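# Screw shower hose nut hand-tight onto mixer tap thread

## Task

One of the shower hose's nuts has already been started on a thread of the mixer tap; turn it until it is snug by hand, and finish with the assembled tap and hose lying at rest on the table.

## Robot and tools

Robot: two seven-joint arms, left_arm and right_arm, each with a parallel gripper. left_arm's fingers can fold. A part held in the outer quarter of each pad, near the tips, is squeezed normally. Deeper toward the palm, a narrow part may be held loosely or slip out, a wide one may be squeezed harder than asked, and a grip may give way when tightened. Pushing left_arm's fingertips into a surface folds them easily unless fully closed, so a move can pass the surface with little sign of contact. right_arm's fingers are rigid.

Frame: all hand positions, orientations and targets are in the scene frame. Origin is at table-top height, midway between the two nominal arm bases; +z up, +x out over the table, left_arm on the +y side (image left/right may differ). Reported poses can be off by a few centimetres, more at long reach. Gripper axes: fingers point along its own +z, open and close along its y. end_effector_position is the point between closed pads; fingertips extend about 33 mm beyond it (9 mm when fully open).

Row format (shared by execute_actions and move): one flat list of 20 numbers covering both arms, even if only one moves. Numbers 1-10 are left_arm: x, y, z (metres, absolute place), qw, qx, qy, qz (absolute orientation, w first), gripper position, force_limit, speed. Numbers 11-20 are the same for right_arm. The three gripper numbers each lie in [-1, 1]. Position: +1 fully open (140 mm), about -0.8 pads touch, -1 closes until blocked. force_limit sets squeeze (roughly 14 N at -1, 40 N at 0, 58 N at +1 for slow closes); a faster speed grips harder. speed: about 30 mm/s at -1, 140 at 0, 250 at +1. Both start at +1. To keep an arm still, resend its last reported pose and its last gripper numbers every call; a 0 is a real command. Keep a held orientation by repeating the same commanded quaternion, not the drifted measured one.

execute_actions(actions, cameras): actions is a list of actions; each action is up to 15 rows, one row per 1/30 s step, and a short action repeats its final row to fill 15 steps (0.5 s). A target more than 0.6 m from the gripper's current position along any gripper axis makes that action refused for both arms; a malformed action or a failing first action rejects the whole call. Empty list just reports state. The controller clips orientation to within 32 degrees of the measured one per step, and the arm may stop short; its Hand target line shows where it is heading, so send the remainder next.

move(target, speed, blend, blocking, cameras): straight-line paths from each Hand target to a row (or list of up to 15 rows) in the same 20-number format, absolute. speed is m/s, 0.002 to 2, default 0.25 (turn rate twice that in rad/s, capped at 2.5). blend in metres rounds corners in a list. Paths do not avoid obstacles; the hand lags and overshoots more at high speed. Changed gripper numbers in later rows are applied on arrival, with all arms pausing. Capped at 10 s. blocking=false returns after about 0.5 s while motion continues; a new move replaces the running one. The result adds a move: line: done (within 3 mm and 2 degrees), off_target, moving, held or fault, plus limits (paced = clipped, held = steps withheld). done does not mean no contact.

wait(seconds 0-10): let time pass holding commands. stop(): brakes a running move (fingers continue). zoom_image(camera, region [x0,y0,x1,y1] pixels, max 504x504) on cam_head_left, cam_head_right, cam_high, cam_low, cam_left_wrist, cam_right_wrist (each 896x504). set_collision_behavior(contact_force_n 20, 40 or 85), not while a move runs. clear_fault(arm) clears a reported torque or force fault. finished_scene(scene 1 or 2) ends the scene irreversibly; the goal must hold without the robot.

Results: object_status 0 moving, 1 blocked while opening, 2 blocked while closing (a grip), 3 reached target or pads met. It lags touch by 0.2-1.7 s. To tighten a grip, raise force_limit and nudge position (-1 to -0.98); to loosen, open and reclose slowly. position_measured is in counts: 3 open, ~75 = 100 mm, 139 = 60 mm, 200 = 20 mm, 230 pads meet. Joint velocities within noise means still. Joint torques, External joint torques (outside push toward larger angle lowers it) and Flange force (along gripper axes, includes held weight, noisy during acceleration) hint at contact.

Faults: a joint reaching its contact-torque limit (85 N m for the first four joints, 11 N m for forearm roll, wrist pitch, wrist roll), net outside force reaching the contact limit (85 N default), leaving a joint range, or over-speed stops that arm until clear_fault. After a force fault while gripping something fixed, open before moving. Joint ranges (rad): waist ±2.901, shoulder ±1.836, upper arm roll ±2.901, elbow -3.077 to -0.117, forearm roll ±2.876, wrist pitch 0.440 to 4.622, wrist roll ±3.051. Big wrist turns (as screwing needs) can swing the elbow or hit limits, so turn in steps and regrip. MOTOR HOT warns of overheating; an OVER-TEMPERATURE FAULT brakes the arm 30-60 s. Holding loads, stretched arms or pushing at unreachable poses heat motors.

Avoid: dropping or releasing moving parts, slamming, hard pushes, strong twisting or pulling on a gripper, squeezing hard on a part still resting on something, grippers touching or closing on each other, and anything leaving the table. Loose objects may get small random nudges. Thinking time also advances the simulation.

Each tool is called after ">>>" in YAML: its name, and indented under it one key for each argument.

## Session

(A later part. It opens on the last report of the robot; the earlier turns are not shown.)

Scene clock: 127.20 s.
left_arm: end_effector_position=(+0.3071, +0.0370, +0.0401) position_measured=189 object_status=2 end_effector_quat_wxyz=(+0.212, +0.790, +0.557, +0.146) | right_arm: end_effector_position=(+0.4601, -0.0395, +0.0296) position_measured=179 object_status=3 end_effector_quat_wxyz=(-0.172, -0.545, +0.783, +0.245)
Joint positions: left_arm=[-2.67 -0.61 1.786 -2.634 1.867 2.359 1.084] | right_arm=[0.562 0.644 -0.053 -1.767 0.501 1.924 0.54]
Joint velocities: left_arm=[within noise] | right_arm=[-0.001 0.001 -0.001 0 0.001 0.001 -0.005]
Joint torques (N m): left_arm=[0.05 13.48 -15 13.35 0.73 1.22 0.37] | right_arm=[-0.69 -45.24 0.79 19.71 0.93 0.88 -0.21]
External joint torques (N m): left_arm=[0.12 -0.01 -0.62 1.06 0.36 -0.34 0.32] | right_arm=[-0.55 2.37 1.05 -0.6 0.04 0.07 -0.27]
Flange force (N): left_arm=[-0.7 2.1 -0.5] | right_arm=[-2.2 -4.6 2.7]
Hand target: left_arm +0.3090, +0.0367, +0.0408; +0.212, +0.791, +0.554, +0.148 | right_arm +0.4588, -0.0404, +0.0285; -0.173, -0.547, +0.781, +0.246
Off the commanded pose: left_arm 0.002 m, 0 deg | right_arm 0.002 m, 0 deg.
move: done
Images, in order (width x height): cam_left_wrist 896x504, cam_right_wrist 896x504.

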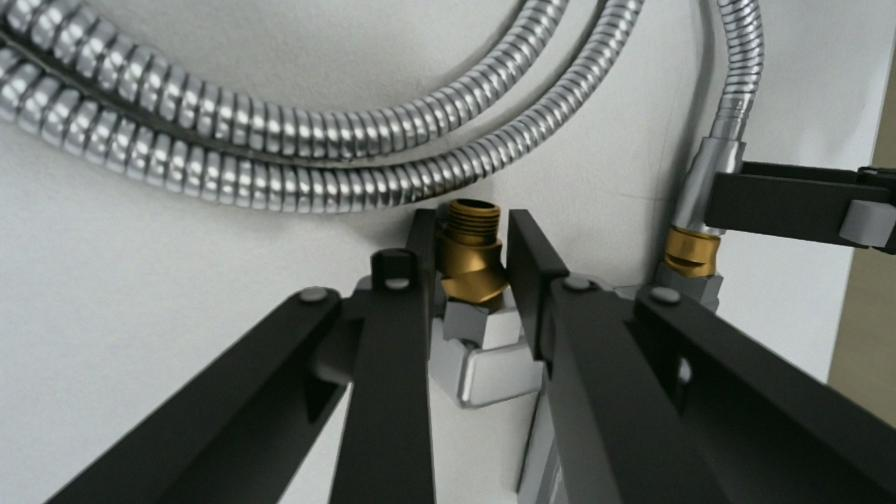

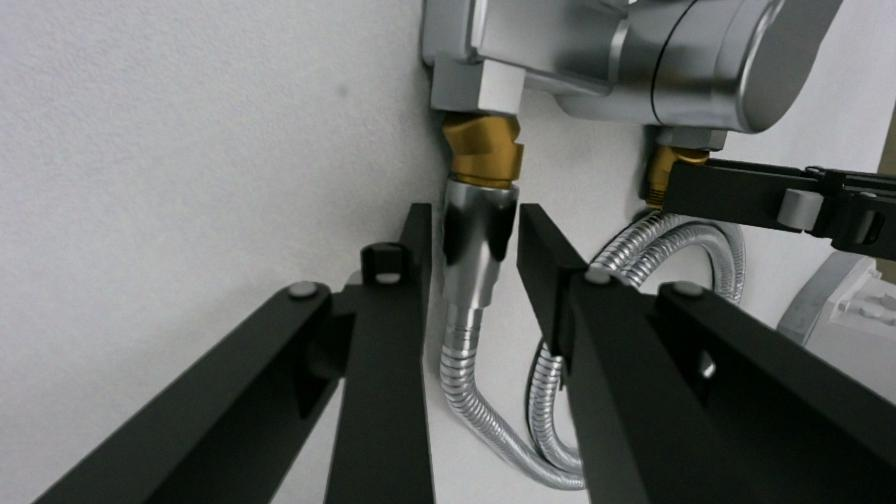

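>>> move:
  target:
    - [0.309,0.0367,0.0408,0.2121,0.791,0.5545,0.1485,-1,0,-1,0.4564,-0.047,0.0285,0.1726,0.5474,-0.7811,-0.2463,-0.40,0,-1]
    - [0.309,0.0367,0.0408,0.2121,0.791,0.5545,0.1485,-0.98,1,-1,0.4564,-0.047,0.0285,0.1726,0.5474,-0.7811,-0.2463,-1,0.3,-1]
  speed: 0.2
  cameras: ["cam_right_wrist"]

>>> move:
  target:
    - [0.309,0.0367,0.0408,0.2121,0.791,0.5545,0.1485,-0.98,1,-1,0.4528,-0.0455,0.0325,0.1242,0.5604,-0.7996,-0.1772,-1,0.3,-1]
    - [0.309,0.0367,0.0408,0.2121,0.791,0.5545,0.1485,-0.98,1,-1,0.4472,-0.0446,0.035,0.0749,0.5691,-0.812,-0.1069,-1,0.3,-1]
    - [0.309,0.0367,0.0408,0.2121,0.791,0.5545,0.1485,-0.98,1,-1,0.4415,-0.0425,0.0365,0.015,0.5738,-0.8188,-0.0214,-1,0.3,-1]
  speed: 0.5
  blend: [0.005,0.005,0]
  cameras: ["cam_right_wrist"]

Scene clock: 130.00 s.
left_arm: end_effector_position=(+0.3072, +0.0371, +0.0401) position_measured=191 object_status=2 end_effector_quat_wxyz=(+0.212, +0.790, +0.557, +0.146) | right_arm: end_effector_position=(+0.4554, -0.0458, +0.0287) position_measured=190 object_status=2 end_effector_quat_wxyz=(-0.175, -0.543, +0.783, +0.247)
Joint positions: left_arm=[-2.67 -0.61 1.786 -2.634 1.867 2.359 1.083] | right_arm=[0.557 0.634 -0.054 -1.79 0.501 1.926 0.533]
Joint velocities: left_arm=[within noise] | right_arm=[0 0.001 -0.001 -0.002 -0.001 0 0.005]
Joint torques (N m): left_arm=[0.02 13.52 -15 13.65 0.79 1.08 0.39] | right_arm=[-0.72 -45.41 0.26 19.48 0.22 1.07 -0.59]
External joint torques (N m): left_arm=[-0.04 0.03 -0.7 1.2 0.42 -0.46 0.34] | right_arm=[-0.95 1.67 0.24 -0.62 -0.67 0.31 -0.64]
Flange force (N): left_arm=[-1.5 2.0 0.2] | right_arm=[0.6 -3.6 2.0]
Hand target: left_arm +0.3090, +0.0367, +0.0408; +0.212, +0.791, +0.554, +0.148 | right_arm +0.4564, -0.0470, +0.0285; -0.173, -0.547, +0.781, +0.246
Off the commanded pose: left_arm 0.002 m, 0 deg | right_arm 0.002 m, 1 deg.
move: done
Images, in order (width x height): cam_right_wrist 896x504.

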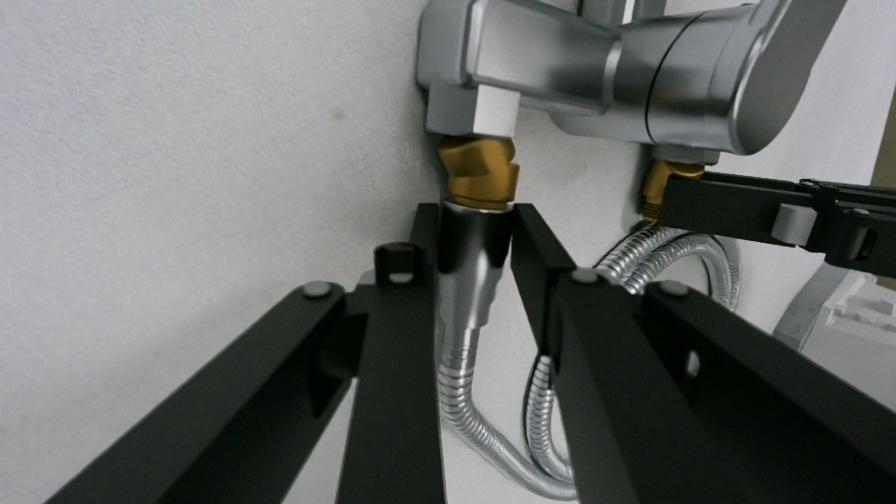

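Scene clock: 131.93 s.
left_arm: end_effector_position=(+0.3060, +0.0367, +0.0396) position_measured=193 object_status=2 end_effector_quat_wxyz=(+0.211, +0.789, +0.558, +0.144) | right_arm: end_effector_position=(+0.4410, -0.0423, +0.0381) position_measured=190 object_status=2 end_effector_quat_wxyz=(-0.016, -0.570, +0.821, +0.024)
Joint positions: left_arm=[-2.679 -0.593 1.794 -2.633 1.862 2.377 1.076] | right_arm=[0.979 0.303 -0.23 -2.284 0.212 2.542 0.904]
Joint velocities: left_arm=[within noise] | right_arm=[0 0 0 -0.001 -0.002 0.001 0.004]
Joint torques (N m): left_arm=[0.27 14.36 -15.01 13.72 0.84 0.83 0.45] | right_arm=[0.48 -33.52 -1.4 18.58 -0.34 3.13 -0.43]
External joint torques (N m): left_arm=[0.26 0.88 -1.02 1.08 0.51 -0.71 0.4] | right_arm=[0.56 2.74 0.57 -0.45 -0.73 0.72 -0.43]
Flange force (N): left_arm=[0.9 2.3 -4.6] | right_arm=[-3.0 -1.7 7.3]
Hand target: left_arm +0.3090, +0.0367, +0.0408; +0.212, +0.791, +0.554, +0.148 | right_arm +0.4415, -0.0425, +0.0365; -0.015, -0.574, +0.819, +0.021
Off the commanded pose: left_arm 0.003 m, 1 deg | right_arm 0.002 m, 1 deg.
move: done
Images, in order (width x height): cam_right_wrist 896x504.

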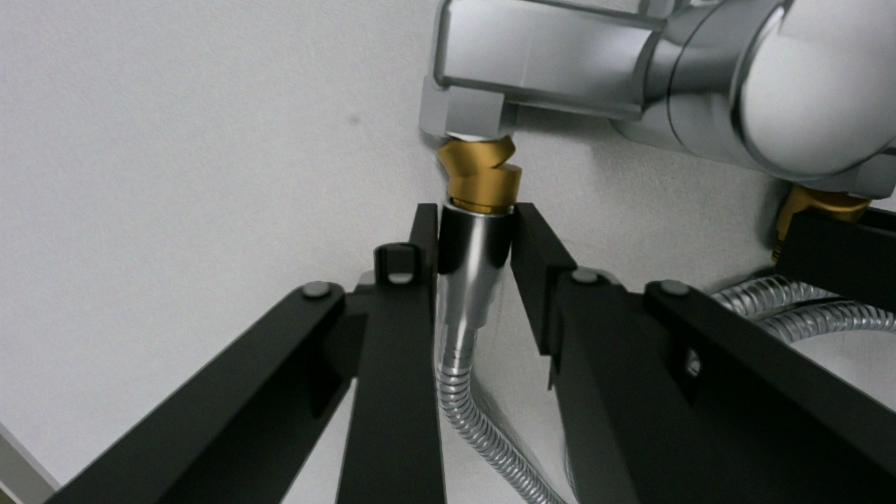

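>>> move:
  target:
    - [0.309,0.0367,0.0408,0.2121,0.791,0.5545,0.1485,-0.98,1,-1,0.441,-0.0423,0.0375,0.0141,0.5412,-0.8407,-0.022,-0.40,0,-1]
    - [0.309,0.0367,0.0408,0.2121,0.791,0.5545,0.1485,-0.98,1,-1,0.452,-0.0453,0.048,0.0706,0.5367,-0.8337,-0.1098,-0.40,0,-1]
    - [0.309,0.0367,0.0408,0.2121,0.791,0.5545,0.1485,-0.98,1,-1,0.4649,-0.0500,0.0415,0.1628,0.5163,-0.802,-0.2529,-0.40,0,-1]
    - [0.309,0.0367,0.0408,0.2121,0.791,0.5545,0.1485,-0.98,1,-1,0.4556,-0.0463,0.0285,0.1628,0.5163,-0.802,-0.2529,-1,0.3,-1]
  speed: 0.5
  blend: [0,0.005,0.004,0]
  cameras: ["cam_right_wrist"]

>>> move:
  target:
    - [0.309,0.0367,0.0408,0.2121,0.791,0.5545,0.1485,-0.98,1,-1,0.4522,-0.0455,0.0325,0.1171,0.5285,-0.821,-0.1819,-1,0.3,-1]
    - [0.309,0.0367,0.0408,0.2121,0.791,0.5545,0.1485,-0.98,1,-1,0.4468,-0.0446,0.035,0.0706,0.5367,-0.8337,-0.1098,-1,0.3,-1]
    - [0.309,0.0367,0.0408,0.2121,0.791,0.5545,0.1485,-0.98,1,-1,0.4415,-0.0425,0.0365,0.0141,0.5412,-0.8407,-0.022,-1,0.3,-1]
  speed: 0.5
  blend: [0.005,0.005,0]
  cameras: ["cam_right_wrist"]

Scene clock: 137.73 s.
left_arm: end_effector_position=(+0.3071, +0.0375, +0.0397) position_measured=193 object_status=2 end_effector_quat_wxyz=(+0.211, +0.789, +0.558, +0.146) | right_arm: end_effector_position=(+0.4570, -0.0448, +0.0302) position_measured=192 object_status=0 end_effector_quat_wxyz=(-0.161, -0.513, +0.804, +0.254)
Joint positions: left_arm=[-2.681 -0.587 1.797 -2.633 1.861 2.379 1.076] | right_arm=[0.511 0.604 -0.013 -1.841 0.521 1.98 0.575]
Joint velocities: within noise
Joint torques (N m): left_arm=[0.17 13.57 -14.96 13.98 0.79 1.15 0.4] | right_arm=[0.17 -42.87 1.27 18.87 0.52 0.99 -0.39]
External joint torques (N m): left_arm=[0.29 0.11 -1.03 1.41 0.46 -0.4 0.35] | right_arm=[0.09 3.34 0.65 -1.05 -0.32 0.18 -0.44]
Flange force (N): left_arm=[0.0 2.9 -2.6] | right_arm=[-2.4 -5.4 4.4]
Hand target: left_arm +0.3090, +0.0367, +0.0408; +0.212, +0.791, +0.554, +0.148 | right_arm +0.4556, -0.0463, +0.0285; -0.163, -0.516, +0.802, +0.253
Off the commanded pose: left_arm 0.002 m, 0 deg | right_arm 0.003 m, 0 deg.
move: done
Images, in order (width x height): cam_right_wrist 896x504.

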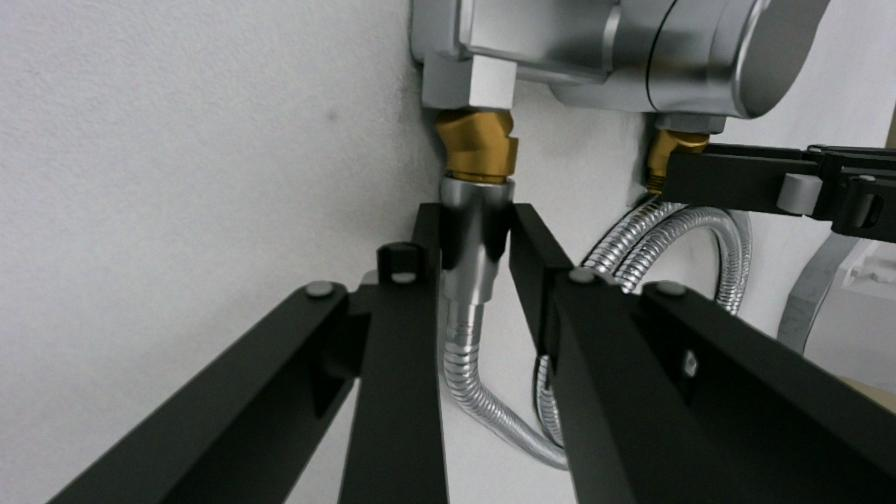

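Scene clock: 139.73 s.
left_arm: end_effector_position=(+0.3050, +0.0360, +0.0397) position_measured=194 object_status=2 end_effector_quat_wxyz=(+0.212, +0.792, +0.554, +0.144) | right_arm: end_effector_position=(+0.4416, -0.0409, +0.0383) position_measured=192 object_status=2 end_effector_quat_wxyz=(-0.013, -0.543, +0.840, +0.024)
Joint positions: left_arm=[-2.691 -0.568 1.805 -2.632 1.858 2.401 1.075] | right_arm=[0.964 0.3 -0.213 -2.288 0.207 2.552 0.975]
Joint velocities: left_arm=[within noise] | right_arm=[0.001 0 0.001 0.001 0.001 0.001 0.005]
Joint torques (N m): left_arm=[0.71 14.18 -14.19 14.25 0.43 0.68 0.15] | right_arm=[-0.05 -33.81 -1.81 18.22 0.01 2.73 0.06]
External joint torques (N m): left_arm=[0.73 0.83 -0.77 1.51 0.16 -0.86 0.1] | right_arm=[0.08 2.59 0.06 -0.87 -0.38 0.3 0.06]
Flange force (N): left_arm=[0.9 2.9 -5.1] | right_arm=[-2.0 -1.0 6.0]
Hand target: left_arm +0.3090, +0.0367, +0.0408; +0.212, +0.791, +0.554, +0.148 | right_arm +0.4415, -0.0425, +0.0365; -0.014, -0.541, +0.841, +0.022
Off the commanded pose: left_arm 0.004 m, 1 deg | right_arm 0.002 m, 0 deg.
move: off_target (left_arm)
Images, in order (width x height): cam_right_wrist 896x504.

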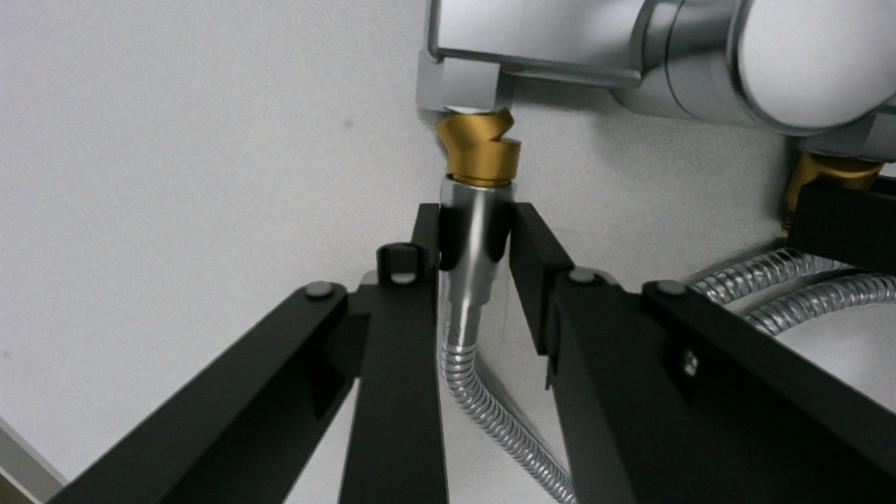

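>>> move:
  target:
    - [0.309,0.0367,0.0408,0.2121,0.791,0.5545,0.1485,-0.98,1,-1,0.441,-0.0423,0.0375,0.0141,0.5412,-0.8407,-0.022,-0.40,0,-1]
    - [0.309,0.0367,0.0408,0.2121,0.791,0.5545,0.1485,-0.98,1,-1,0.451,-0.0473,0.048,0.0706,0.5367,-0.8337,-0.1098,-0.40,0,-1]
    - [0.309,0.0367,0.0408,0.2121,0.791,0.5545,0.1485,-0.98,1,-1,0.4620,-0.0573,0.0415,0.1628,0.5163,-0.802,-0.2529,-0.40,0,-1]
    - [0.309,0.0367,0.0408,0.2121,0.791,0.5545,0.1485,-0.98,1,-1,0.4527,-0.0536,0.0285,0.1628,0.5163,-0.802,-0.2529,-1,0.3,-1]
  speed: 0.5
  blend: [0,0.005,0.004,0]
  cameras: ["cam_right_wrist"]

>>> move:
  target:
    - [0.309,0.0367,0.0408,0.2121,0.791,0.5545,0.1485,-0.98,1,-1,0.4495,-0.0523,0.0325,0.1171,0.5285,-0.821,-0.1819,-1,0.3,-1]
    - [0.309,0.0367,0.0408,0.2121,0.791,0.5545,0.1485,-0.98,1,-1,0.4441,-0.0510,0.035,0.0706,0.5367,-0.8337,-0.1098,-1,0.3,-1]
    - [0.309,0.0367,0.0408,0.2121,0.791,0.5545,0.1485,-0.98,1,-1,0.4387,-0.0489,0.0365,0.0141,0.5412,-0.8407,-0.022,-1,0.3,-1]
  speed: 0.5
  blend: [0.005,0.005,0]
  cameras: ["cam_right_wrist"]

>>> zoom_image:
  camera: "cam_right_wrist"
  region: [400, 90, 580, 330]

Scene clock: 144.93 s.
left_arm: end_effector_position=(+0.3050, +0.0363, +0.0396) position_measured=194 object_status=2 end_effector_quat_wxyz=(+0.211, +0.792, +0.554, +0.145) | right_arm: end_effector_position=(+0.4537, -0.0506, +0.0317) position_measured=192 object_status=0 end_effector_quat_wxyz=(-0.161, -0.514, +0.803, +0.255)
Joint positions: left_arm=[-2.693 -0.564 1.806 -2.632 1.856 2.403 1.075] | right_arm=[0.485 0.588 0.009 -1.865 0.508 1.989 0.572]
Joint velocities: within noise
Joint torques (N m): left_arm=[0.94 13.67 -13.51 14.72 0.55 0.74 0.14] | right_arm=[-0.09 -41.44 0.77 18.26 0 1.32 -0.4]
External joint torques (N m): left_arm=[0.99 0.37 -0.13 1.86 0.28 -0.81 0.09] | right_arm=[-0.05 4.37 -0.13 -1.59 -0.83 0.5 -0.46]
Flange force (N): left_arm=[0.3 3.1 -0.6] | right_arm=[-1.9 -7.0 5.9]
Hand target: left_arm +0.3090, +0.0367, +0.0408; +0.212, +0.791, +0.554, +0.148 | right_arm +0.4527, -0.0536, +0.0285; -0.163, -0.516, +0.802, +0.253
Off the commanded pose: left_arm 0.004 m, 0 deg | right_arm 0.004 m, 0 deg.
move: off_target (left_arm, right_arm); target 4's new numbers were sent with right_arm's hand 0.004 m and 1 deg from that target
Images, in order (width x height): cam_right_wrist 896x504.

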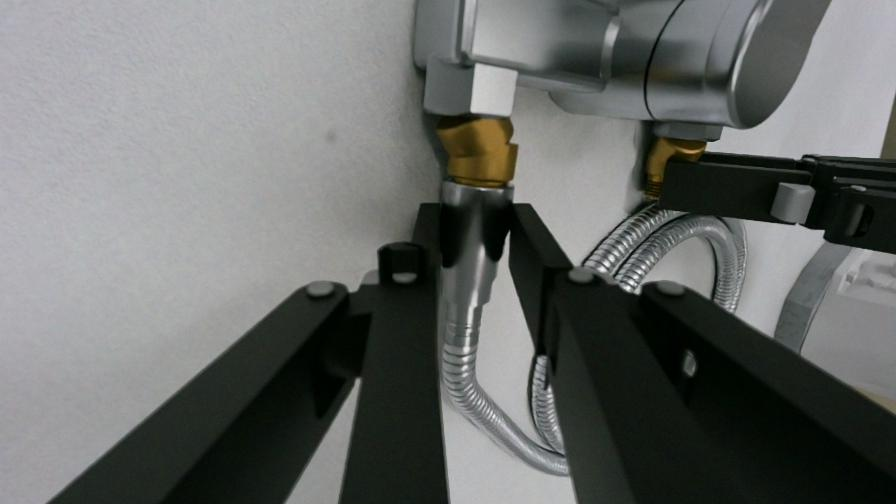

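Scene clock: 147.17 s.
left_arm: end_effector_position=(+0.3040, +0.0357, +0.0397) position_measured=194 object_status=2 end_effector_quat_wxyz=(+0.211, +0.794, +0.552, +0.144) | right_arm: end_effector_position=(+0.4427, -0.0403, +0.0486) position_measured=232 object_status=3 end_effector_quat_wxyz=(-0.004, -0.544, +0.838, +0.027)
Joint positions: left_arm=[-2.701 -0.547 1.813 -2.632 1.853 2.421 1.073] | right_arm=[0.939 0.268 -0.192 -2.305 0.191 2.559 0.98]
Joint velocities: left_arm=[within noise] | right_arm=[-0.001 0.001 0.001 0 -0.001 0.001 0.006]
Joint torques (N m): left_arm=[0.85 13.73 -12.86 15.07 0.42 0.65 -0.05] | right_arm=[-1.06 -24.92 -2.13 14.84 0.05 3.18 -0.06]
External joint torques (N m): left_arm=[0.91 0.48 0.16 2.1 0.19 -0.9 -0.1] | right_arm=[-0.93 10.74 -0.64 -4.46 -0.33 0.71 -0.07]
Flange force (N): left_arm=[-0.9 2.8 1.5] | right_arm=[-5.6 -6.1 25.5]
Hand target: left_arm +0.3090, +0.0367, +0.0408; +0.212, +0.791, +0.554, +0.148 | right_arm +0.4385, -0.0490, +0.0369; -0.014, -0.541, +0.841, +0.022
Off the commanded pose: left_arm 0.005 m, 1 deg | right_arm 0.015 m, 1 deg.
move: off_target (left_arm, right_arm)
Images, in order (width x height): cam_right_wrist 896x504.

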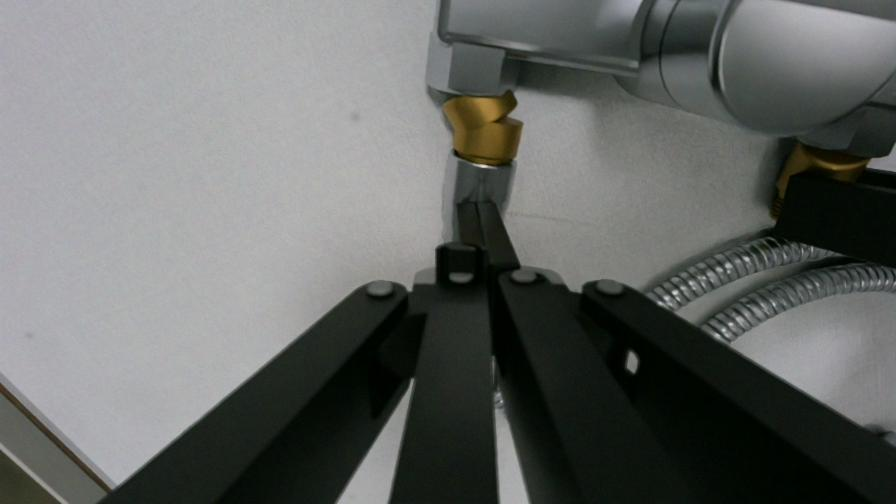

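Scaled by 2.100 from the camera's 896x504 image, which has a finer 1280x720 frame.

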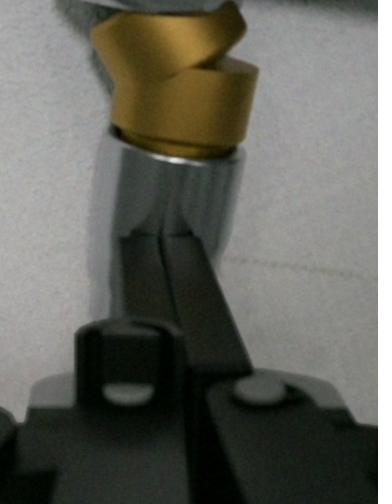

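>>> move:
  target:
    - [0.304,0.0357,0.0397,0.2121,0.791,0.5545,0.1485,-0.35,1,-1,0.4427,-0.0430,0.070,0.0141,0.5412,-0.8407,-0.022,-0.40,0,-1]
    - [0.281,0.055,0.085,0.2121,0.791,0.5545,0.1485,-0.35,1,-1,0.4427,-0.0430,0.070,0.0141,0.5412,-0.8407,-0.022,-0.40,0,-1]
    - [0.2999,0.0842,0.079,0.3484,0.8024,0.4807,-0.0613,-0.35,1,-1,0.4427,-0.0430,0.070,0.0141,0.5412,-0.8407,-0.022,-0.40,0,-1]
  speed: 0.35
  cameras: ["cam_left_wrist","cam_head_left","cam_low"]

Scene clock: 153.03 s.
left_arm: end_effector_position=(+0.2999, +0.0842, +0.0790) position_measured=173 object_status=3 end_effector_quat_wxyz=(+0.348, +0.800, +0.484, -0.062) | right_arm: end_effector_position=(+0.4429, -0.0426, +0.0699) position_measured=179 object_status=3 end_effector_quat_wxyz=(-0.013, -0.542, +0.840, +0.023)
Joint positions: left_arm=[-2.019 -0.865 1.842 -2.742 2.455 2.925 1.253] | right_arm=[0.958 0.229 -0.217 -2.286 0.161 2.483 1.009]
Joint velocities: left_arm=[0 0 0.001 -0.001 0 0.004 0.003] | right_arm=[within noise]
Joint torques (N m): left_arm=[0.02 13.09 -16.57 5.79 -0.57 2.48 0.18] | right_arm=[0.15 -33.5 -1.24 19.86 0.31 2.38 0.04]
External joint torques (N m): left_arm=[-0.03 -0.2 -0.32 0.87 0.25 -0.02 0.14] | right_arm=[0.15 1.64 0.1 -0.22 -0.13 -0.04 0.04]
Flange force (N): left_arm=[0.7 1.2 1.7] | right_arm=[-2.9 -1.2 3.2]
Hand target: left_arm +0.2999, +0.0842, +0.0790; +0.348, +0.802, +0.481, -0.061 | right_arm +0.4427, -0.0430, +0.0700; -0.014, -0.541, +0.841, +0.022
Off the commanded pose: left_arm 0.000 m, 1 deg | right_arm 0.000 m, 0 deg.
move: done
Images, in order (width x height): cam_head_left 896x504, cam_low 896x504, cam_left_wrist 896x504.

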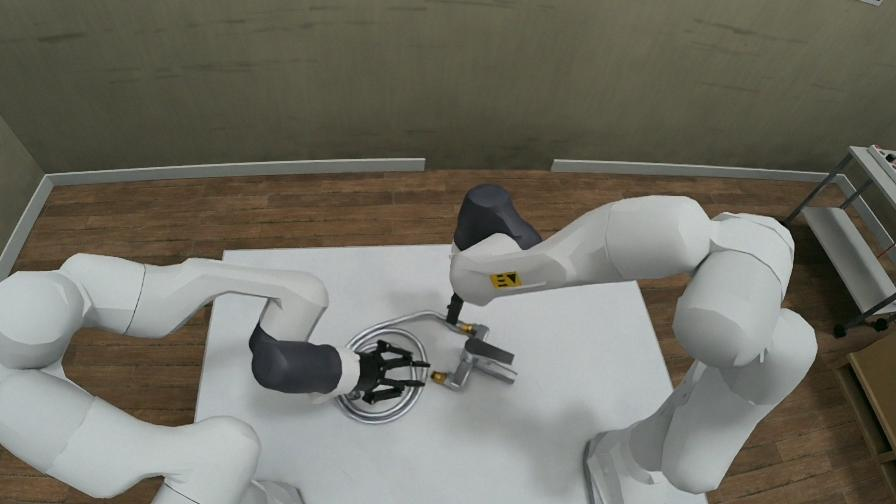

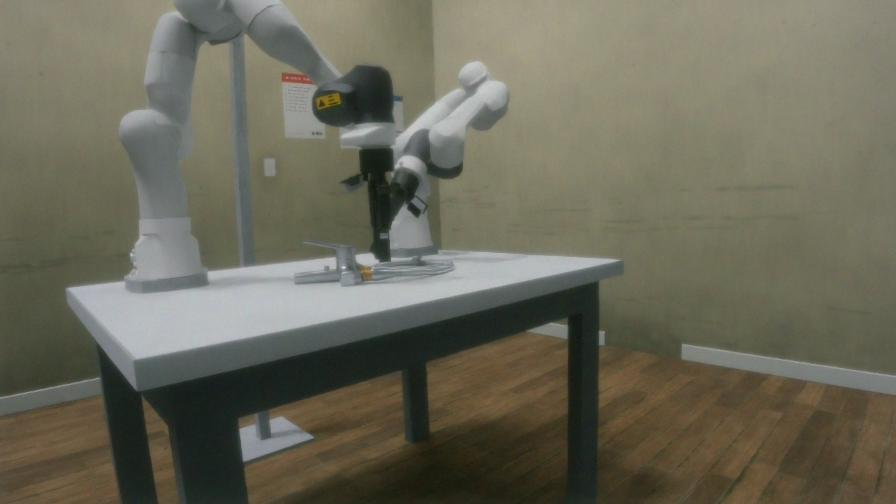

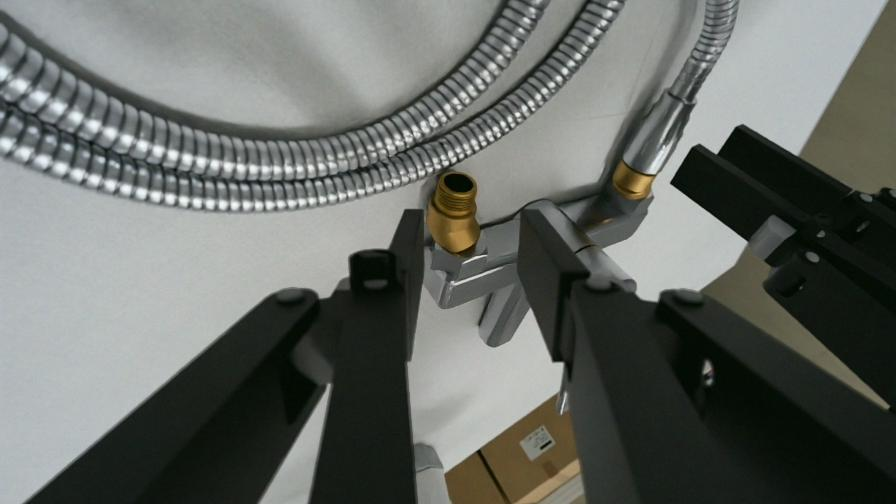

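>>> move:
  target:
    - [0.3085,0.0522,0.039,0.3484,0.8024,0.4807,-0.0613,-0.35,1,-1,0.4427,-0.0430,0.070,0.0141,0.5412,-0.8407,-0.022,-0.40,0,-1]
  speed: 0.12
  cameras: ["cam_left_wrist","cam_high","cam_right_wrist"]

Scene clock: 154.80 s.
left_arm: end_effector_position=(+0.3071, +0.0519, +0.0397) position_measured=173 object_status=3 end_effector_quat_wxyz=(+0.348, +0.802, +0.481, -0.063) | right_arm: end_effector_position=(+0.4429, -0.0426, +0.0699) position_measured=179 object_status=3 end_effector_quat_wxyz=(-0.013, -0.542, +0.840, +0.023)
Joint positions: left_arm=[-2.211 -1.017 1.98 -2.649 2.533 2.803 1.243] | right_arm=[0.958 0.229 -0.217 -2.286 0.161 2.483 1.009]
Joint velocities: left_arm=[0 -0.001 -0.001 0.001 -0.001 -0.005 0.001] | right_arm=[within noise]
Joint torques (N m): left_arm=[0.25 15.7 -19.56 2.87 -0.34 2.08 0.02] | right_arm=[0.11 -33.5 -1.2 19.84 0.35 2.39 0.04]
External joint torques (N m): left_arm=[0.18 -1.59 -0.51 0.92 0.19 -0.4 -0.02] | right_arm=[0.11 1.64 0.14 -0.22 -0.09 -0.03 0.04]
Flange force (N): left_arm=[-0.3 -1.8 5.6] | right_arm=[-2.9 -1.3 3.3]
Hand target: left_arm +0.3085, +0.0522, +0.0390; +0.348, +0.802, +0.481, -0.061 | right_arm +0.4427, -0.0430, +0.0700; -0.014, -0.541, +0.841, +0.022
Off the commanded pose: left_arm 0.002 m, 0 deg | right_arm 0.000 m, 0 deg.
move: done
Images, in order (width x height): cam_high 896x504, cam_left_wrist 896x504, cam_right_wrist 896x504.

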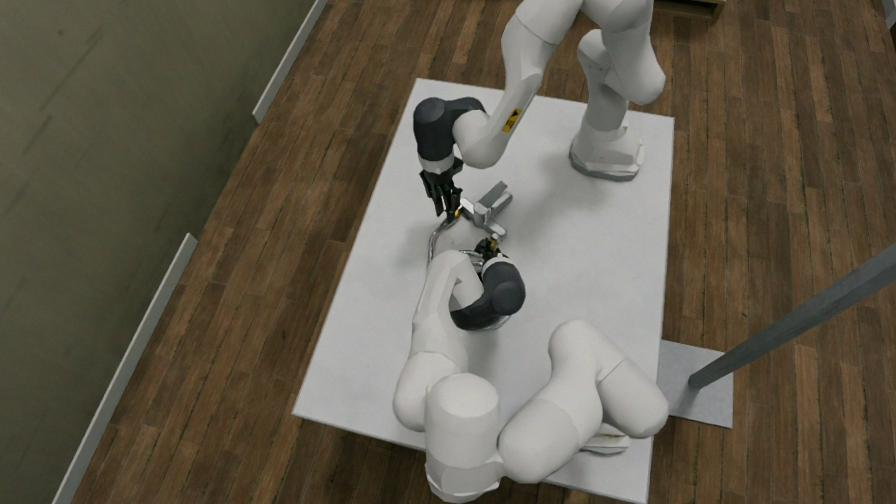

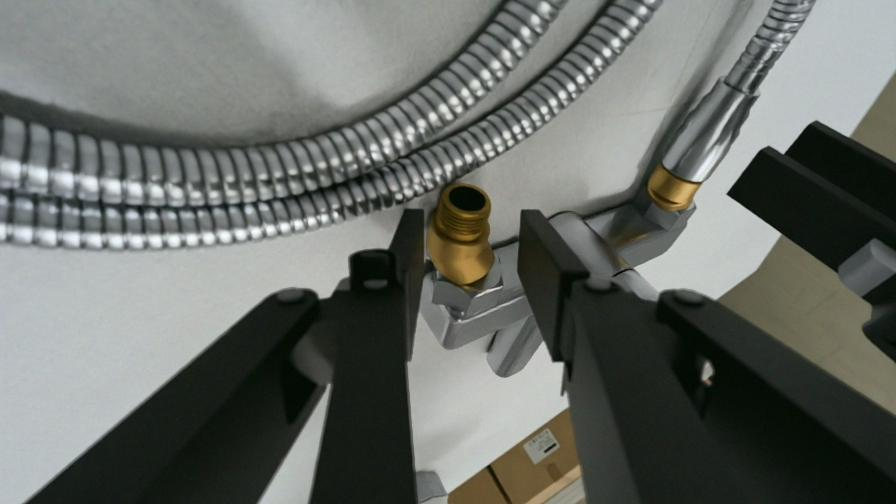

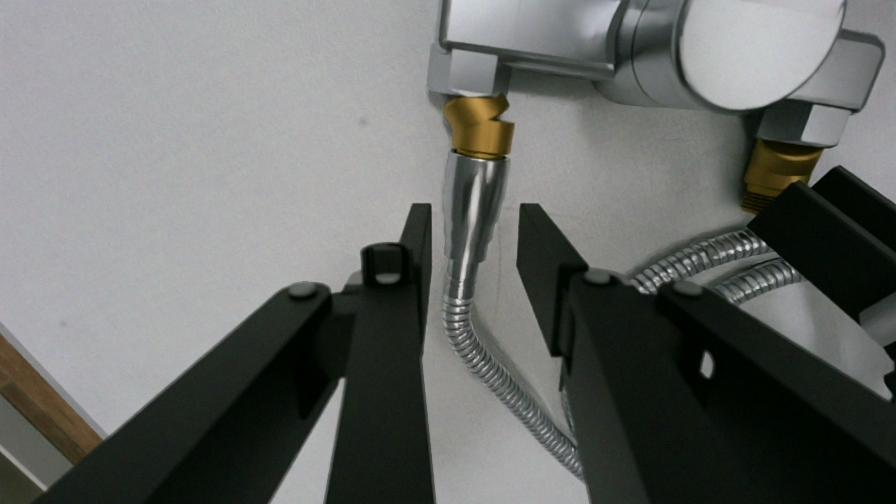

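>>> move:
  target:
    - [0.3085,0.0522,0.039,0.3484,0.8024,0.4807,-0.0613,-1,1,-1,0.446,-0.066,0.0645,0.0868,0.4924,-0.8528,-0.1503,-0.40,0,-1]
    - [0.3085,0.0522,0.039,0.3484,0.8024,0.4807,-0.0613,-1,1,-1,0.437,-0.063,0.0345,0.0868,0.4924,-0.8528,-0.1503,-0.40,0,-1]
  speed: 0.2
  cameras: ["cam_left_wrist","cam_right_wrist"]

Scene clock: 159.00 s.
left_arm: end_effector_position=(+0.3066, +0.0513, +0.0402) position_measured=233 object_status=3 end_effector_quat_wxyz=(+0.349, +0.802, +0.480, -0.064) | right_arm: end_effector_position=(+0.4378, -0.0640, +0.0355) position_measured=179 object_status=3 end_effector_quat_wxyz=(-0.087, -0.491, +0.854, +0.149)
Joint positions: left_arm=[-2.211 -1.018 1.979 -2.649 2.533 2.804 1.243] | right_arm=[0.691 0.361 -0.098 -2.184 0.469 2.316 0.729]
Joint velocities: left_arm=[within noise] | right_arm=[-0.001 0 0 0 0.002 0.004 -0.005]
Joint torques (N m): left_arm=[0.46 16.16 -19.2 3 -0.45 1.84 0.06] | right_arm=[-0.33 -36.78 0.63 18.93 0.97 1.91 -0.14]
External joint torques (N m): left_arm=[0.44 -1.06 -0.12 1.07 0.08 -0.65 0.02] | right_arm=[-0.25 2 1.5 -0.23 0.54 0.23 -0.18]
Flange force (N): left_arm=[0.3 -1.5 4.7] | right_arm=[-3.1 -2.7 5.5]
Hand target: left_arm +0.3085, +0.0522, +0.0390; +0.348, +0.802, +0.481, -0.061 | right_arm +0.4370, -0.0630, +0.0345; -0.087, -0.492, +0.853, +0.150
Off the commanded pose: left_arm 0.002 m, 0 deg | right_arm 0.002 m, 0 deg.
move: done
Images, in order (width x height): cam_left_wrist 896x504, cam_right_wrist 896x504.

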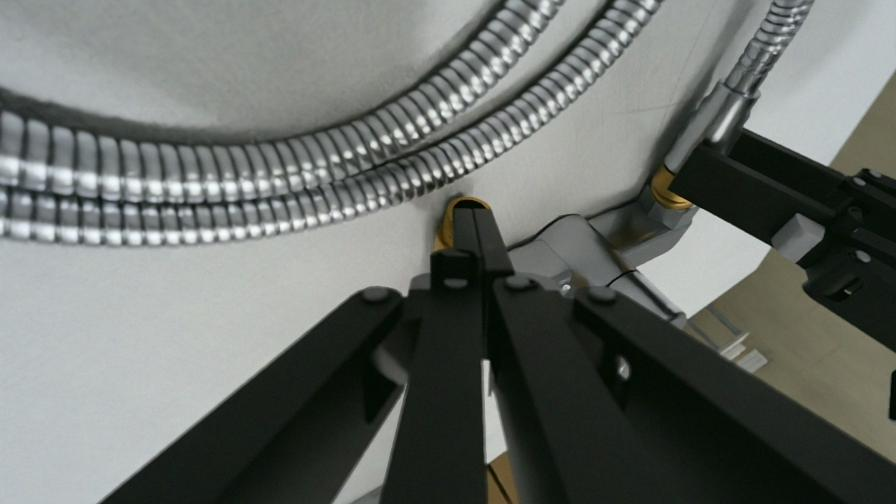

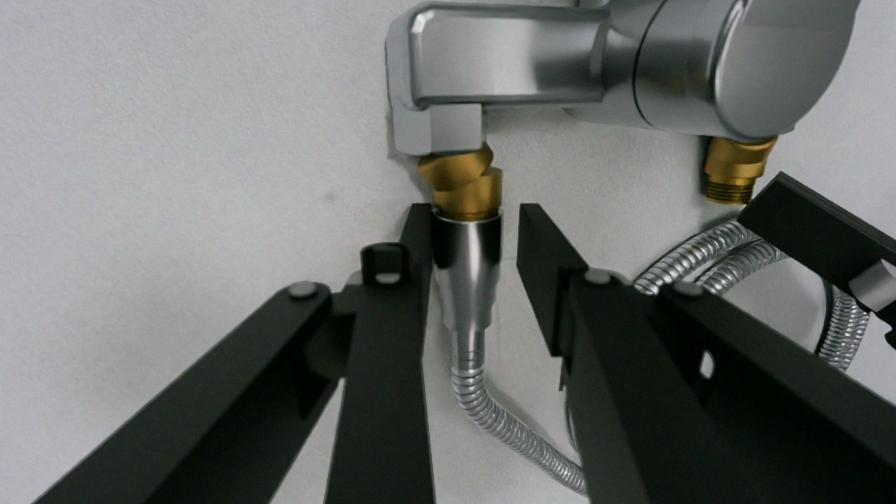

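>>> move:
  target:
    - [0.3085,0.0522,0.039,0.3484,0.8024,0.4807,-0.0613,-0.35,1,-1,0.4425,-0.0607,0.0335,0.0868,0.4924,-0.8528,-0.1503,-0.40,0,-1]
    - [0.3095,0.0465,0.0315,0.3484,0.8024,0.4807,-0.0613,-0.35,1,-1,0.4425,-0.0607,0.0335,0.0868,0.4924,-0.8528,-0.1503,-0.40,0,-1]
    - [0.3095,0.0465,0.0315,0.3484,0.8024,0.4807,-0.0613,-1,1,-1,0.4425,-0.0607,0.0335,0.0868,0.4924,-0.8528,-0.1503,-0.40,0,-1]
  speed: 0.12
  cameras: ["cam_left_wrist","cam_right_wrist"]

Scene clock: 163.90 s.
left_arm: end_effector_position=(+0.3081, +0.0460, +0.0323) position_measured=233 object_status=0 end_effector_quat_wxyz=(+0.348, +0.802, +0.481, -0.063) | right_arm: end_effector_position=(+0.4435, -0.0606, +0.0343) position_measured=179 object_status=3 end_effector_quat_wxyz=(-0.085, -0.492, +0.854, +0.149)
Joint positions: left_arm=[-2.239 -1.048 2 -2.633 2.547 2.781 1.243] | right_arm=[0.685 0.376 -0.093 -2.164 0.47 2.315 0.727]
Joint velocities: within noise
Joint torques (N m): left_arm=[0.39 16.72 -20.07 2.32 -0.53 2.1 0.05] | right_arm=[-0.64 -37.2 0.09 19.2 0.42 1.66 -0.16]
External joint torques (N m): left_arm=[0.33 -1.13 -0.57 0.9 -0.06 -0.38 0.02] | right_arm=[-0.65 2.22 0.86 -0.13 -0.02 -0.05 -0.19]
Flange force (N): left_arm=[-0.5 -0.4 3.4] | right_arm=[-3.7 -4.2 4.1]
Hand target: left_arm +0.3095, +0.0465, +0.0315; +0.348, +0.802, +0.481, -0.061 | right_arm +0.4425, -0.0607, +0.0335; -0.087, -0.492, +0.853, +0.150
Off the commanded pose: left_arm 0.002 m, 0 deg | right_arm 0.001 m, 0 deg.
move: done
Images, in order (width x height): cam_left_wrist 896x504, cam_right_wrist 896x504.

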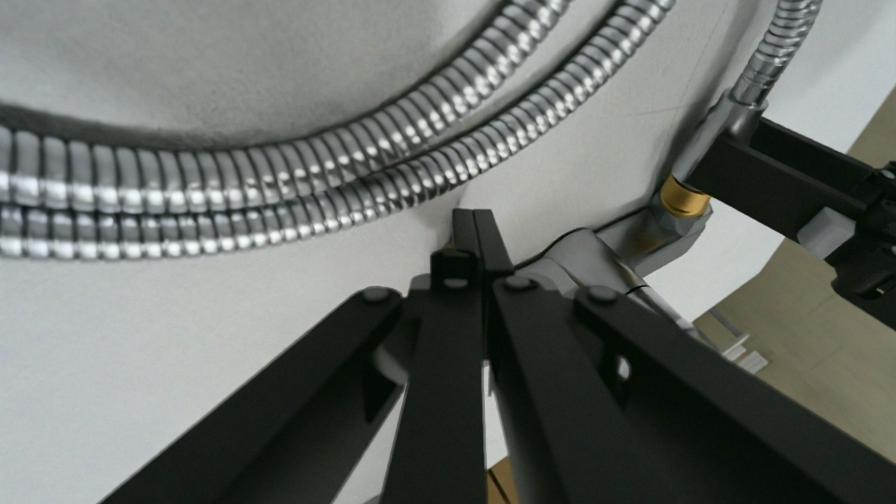

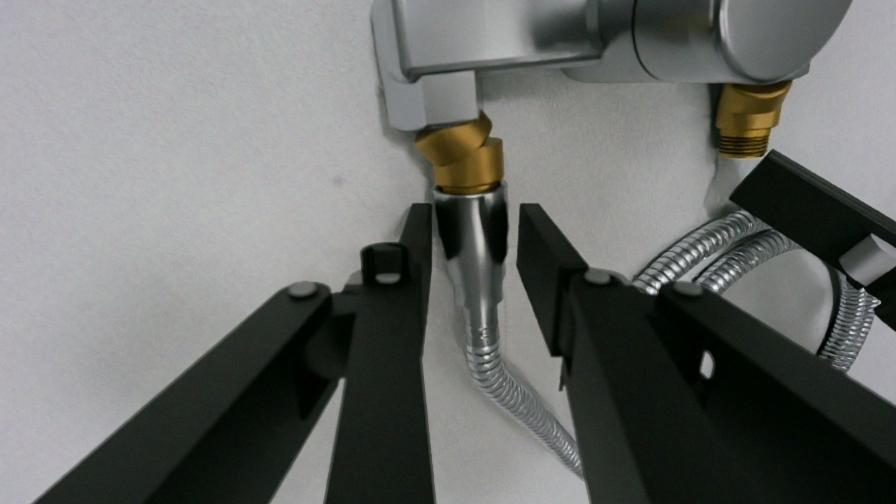

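>>> move:
  target:
    - [0.3015,0.0695,0.0600,0.3484,0.8024,0.4807,-0.0613,-0.35,1,-1,0.4425,-0.0607,0.0335,0.0868,0.4924,-0.8528,-0.1503,-0.40,0,-1]
  speed: 0.15
  cameras: ["cam_left_wrist","cam_right_wrist"]

Scene clock: 165.97 s.
left_arm: end_effector_position=(+0.3027, +0.0698, +0.0593) position_measured=173 object_status=0 end_effector_quat_wxyz=(+0.349, +0.802, +0.481, -0.060) | right_arm: end_effector_position=(+0.4434, -0.0605, +0.0343) position_measured=179 object_status=3 end_effector_quat_wxyz=(-0.085, -0.492, +0.854, +0.149)
Joint positions: left_arm=[-2.113 -0.942 1.914 -2.705 2.504 2.853 1.248] | right_arm=[0.685 0.376 -0.093 -2.164 0.47 2.315 0.727]
Joint velocities: within noise
Joint torques (N m): left_arm=[0.66 15.09 -18.93 3.51 -0.86 2.52 0.06] | right_arm=[-0.71 -37.2 0.04 19.17 0.43 1.66 -0.19]
External joint torques (N m): left_arm=[0.63 -0.18 -1.29 0.19 -0.21 0.04 0.03] | right_arm=[-0.67 2.25 0.86 -0.18 0 -0.05 -0.22]
Flange force (N): left_arm=[-2.3 1.3 -5.4] | right_arm=[-3.6 -4.3 4.2]
Hand target: left_arm +0.3015, +0.0695, +0.0600; +0.348, +0.802, +0.481, -0.061 | right_arm +0.4425, -0.0607, +0.0335; -0.087, -0.492, +0.853, +0.150
Off the commanded pose: left_arm 0.001 m, 0 deg | right_arm 0.001 m, 0 deg.
move: done
Images, in order (width x height): cam_left_wrist 896x504, cam_right_wrist 896x504.

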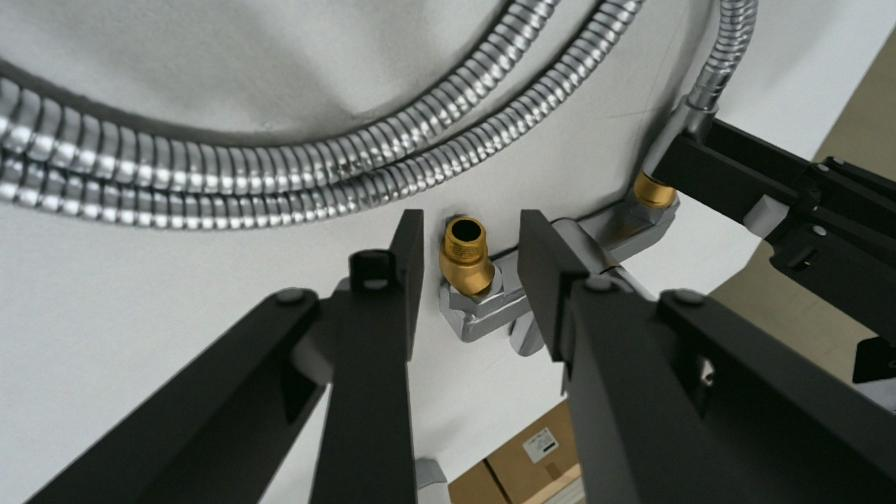

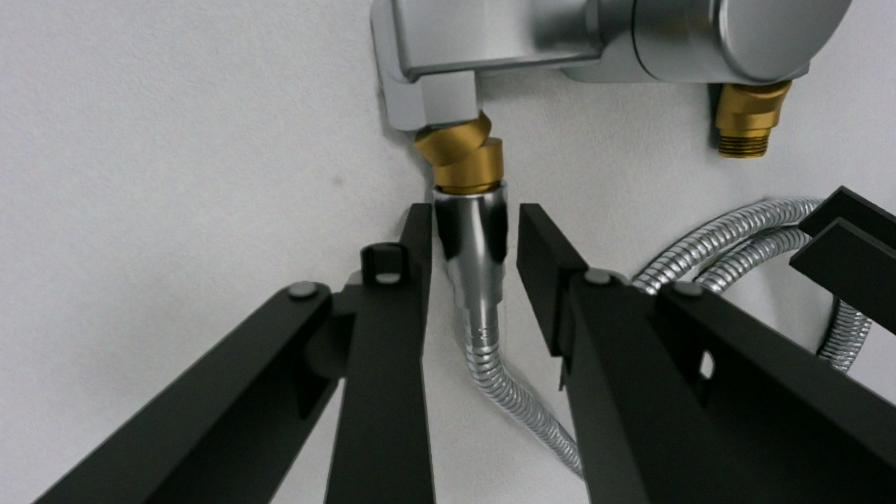

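>>> move:
  target:
    - [0.3015,0.0420,0.0520,0.3484,0.8024,0.4807,-0.0613,-0.35,1,-1,0.4425,-0.0607,0.0335,0.0868,0.4924,-0.8528,-0.1503,-0.40,0,-1]
    - [0.3015,0.0420,0.0320,0.3484,0.8024,0.4807,-0.0613,-0.35,1,-1,0.4425,-0.0607,0.0335,0.0868,0.4924,-0.8528,-0.1503,-0.40,0,-1]
  speed: 0.12
  cameras: ["cam_left_wrist","cam_right_wrist"]

Scene clock: 169.07 s.
left_arm: end_effector_position=(+0.2986, +0.0410, +0.0336) position_measured=173 object_status=3 end_effector_quat_wxyz=(+0.348, +0.803, +0.479, -0.065) | right_arm: end_effector_position=(+0.4434, -0.0605, +0.0343) position_measured=179 object_status=3 end_effector_quat_wxyz=(-0.085, -0.492, +0.853, +0.149)
Joint positions: left_arm=[-2.245 -1.055 1.991 -2.649 2.551 2.761 1.231] | right_arm=[0.685 0.376 -0.093 -2.164 0.47 2.315 0.727]
Joint velocities: within noise
Joint torques (N m): left_arm=[0.27 16.16 -19.62 2.8 -0.14 1.43 -0.04] | right_arm=[-0.71 -37.22 0.01 19.16 0.43 1.69 -0.17]
External joint torques (N m): left_arm=[0.26 -1.33 -0.1 1.64 0.3 -1.05 -0.08] | right_arm=[-0.71 2.07 0.79 -0.1 0 -0.01 -0.2]
Flange force (N): left_arm=[0.0 -2.0 8.2] | right_arm=[-3.4 -4.1 3.9]
Hand target: left_arm +0.3015, +0.0420, +0.0320; +0.348, +0.802, +0.481, -0.061 | right_arm +0.4425, -0.0607, +0.0335; -0.087, -0.492, +0.853, +0.150
Off the commanded pose: left_arm 0.003 m, 0 deg | right_arm 0.001 m, 0 deg.
move: done
Images, in order (width x height): cam_left_wrist 896x504, cam_right_wrist 896x504.

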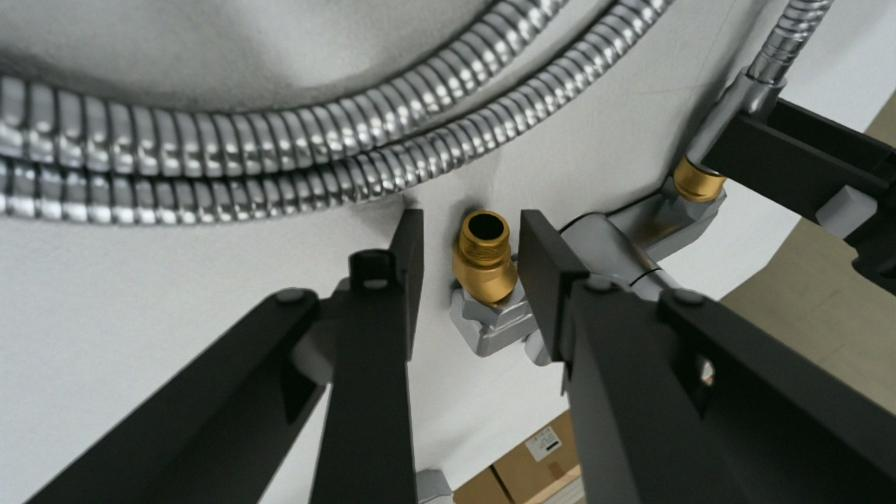

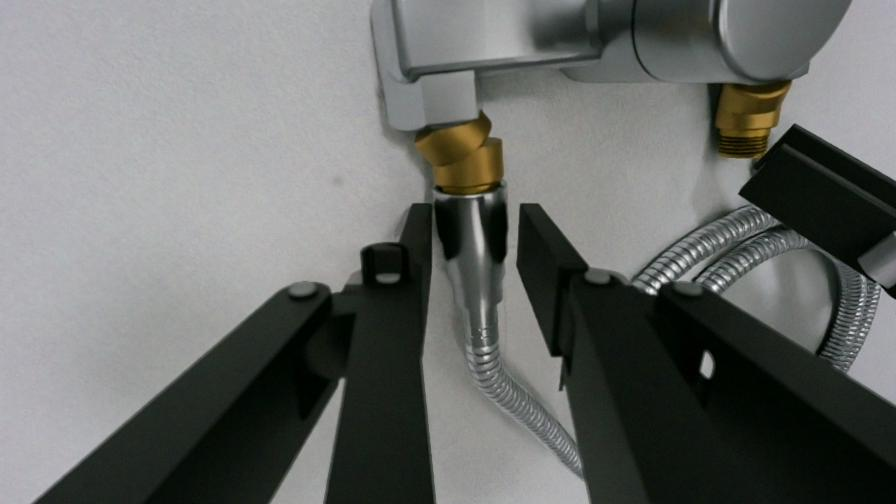

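>>> move:
  target:
    - [0.299,0.0380,0.058,0.3484,0.8024,0.4807,-0.0613,-0.35,1,-1,0.4425,-0.0607,0.0335,0.0868,0.4924,-0.8528,-0.1503,-0.40,0,-1]
    - [0.2925,0.0145,0.057,0.3484,0.8024,0.4807,-0.0613,-0.35,1,-1,0.4425,-0.0607,0.0335,0.0868,0.4924,-0.8528,-0.1503,-0.40,0,-1]
  speed: 0.15
  cameras: ["cam_left_wrist","cam_right_wrist"]

Scene clock: 171.17 s.
left_arm: end_effector_position=(+0.2912, +0.0148, +0.0571) position_measured=173 object_status=3 end_effector_quat_wxyz=(+0.349, +0.804, +0.477, -0.061) | right_arm: end_effector_position=(+0.4434, -0.0605, +0.0343) position_measured=179 object_status=3 end_effector_quat_wxyz=(-0.085, -0.492, +0.853, +0.149)
Joint positions: left_arm=[-2.288 -1.024 1.905 -2.658 2.458 2.721 1.215] | right_arm=[0.685 0.376 -0.093 -2.164 0.47 2.315 0.727]
Joint velocities: left_arm=[0 -0.002 -0.001 0 -0.002 -0.004 -0.002] | right_arm=[within noise]
Joint torques (N m): left_arm=[0.21 14.81 -20.66 4.01 -0.77 2.01 -0.11] | right_arm=[-0.72 -37.22 0.02 19.18 0.43 1.69 -0.19]
External joint torques (N m): left_arm=[0.26 -1.59 -0.89 0.96 -0.42 -0.42 -0.15] | right_arm=[-0.76 2.12 0.76 -0.13 -0.01 -0.01 -0.22]
Flange force (N): left_arm=[-2.2 0.4 3.1] | right_arm=[-3.4 -4.3 4.0]
Hand target: left_arm +0.2925, +0.0145, +0.0570; +0.348, +0.802, +0.481, -0.061 | right_arm +0.4425, -0.0607, +0.0335; -0.087, -0.492, +0.853, +0.150
Off the commanded pose: left_arm 0.001 m, 0 deg | right_arm 0.001 m, 0 deg.
move: done
Images, in order (width x height): cam_left_wrist 896x504, cam_right_wrist 896x504.

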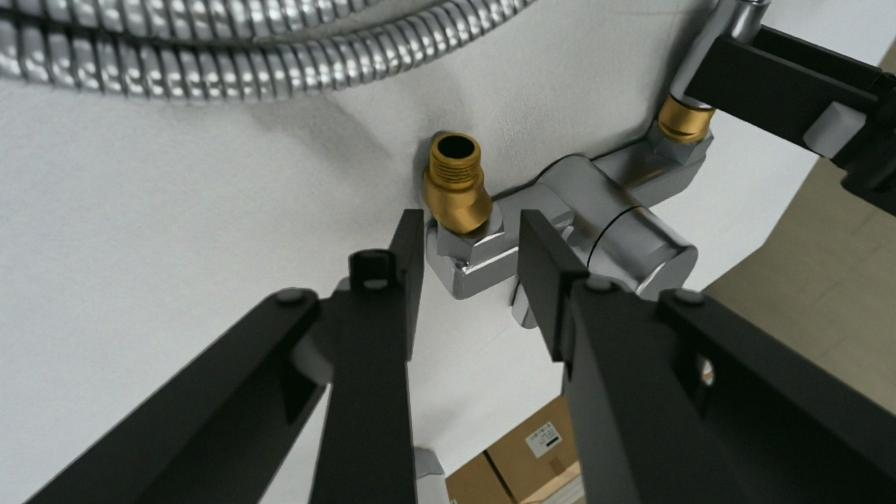

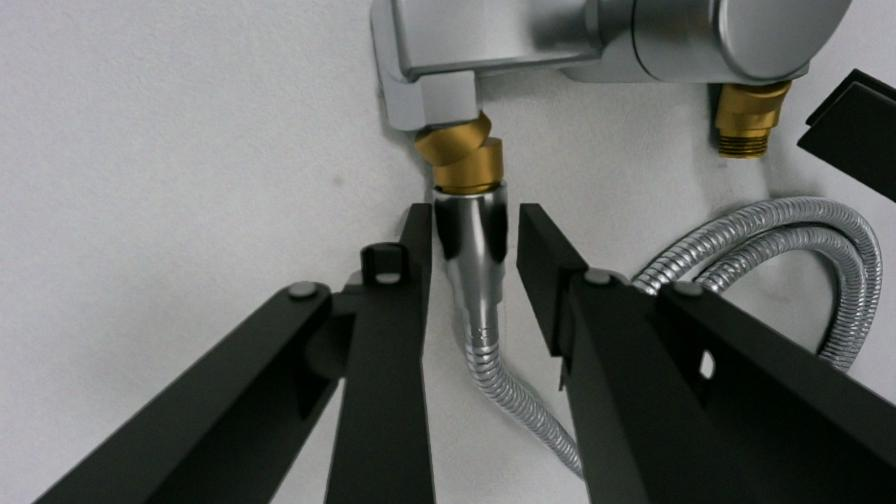

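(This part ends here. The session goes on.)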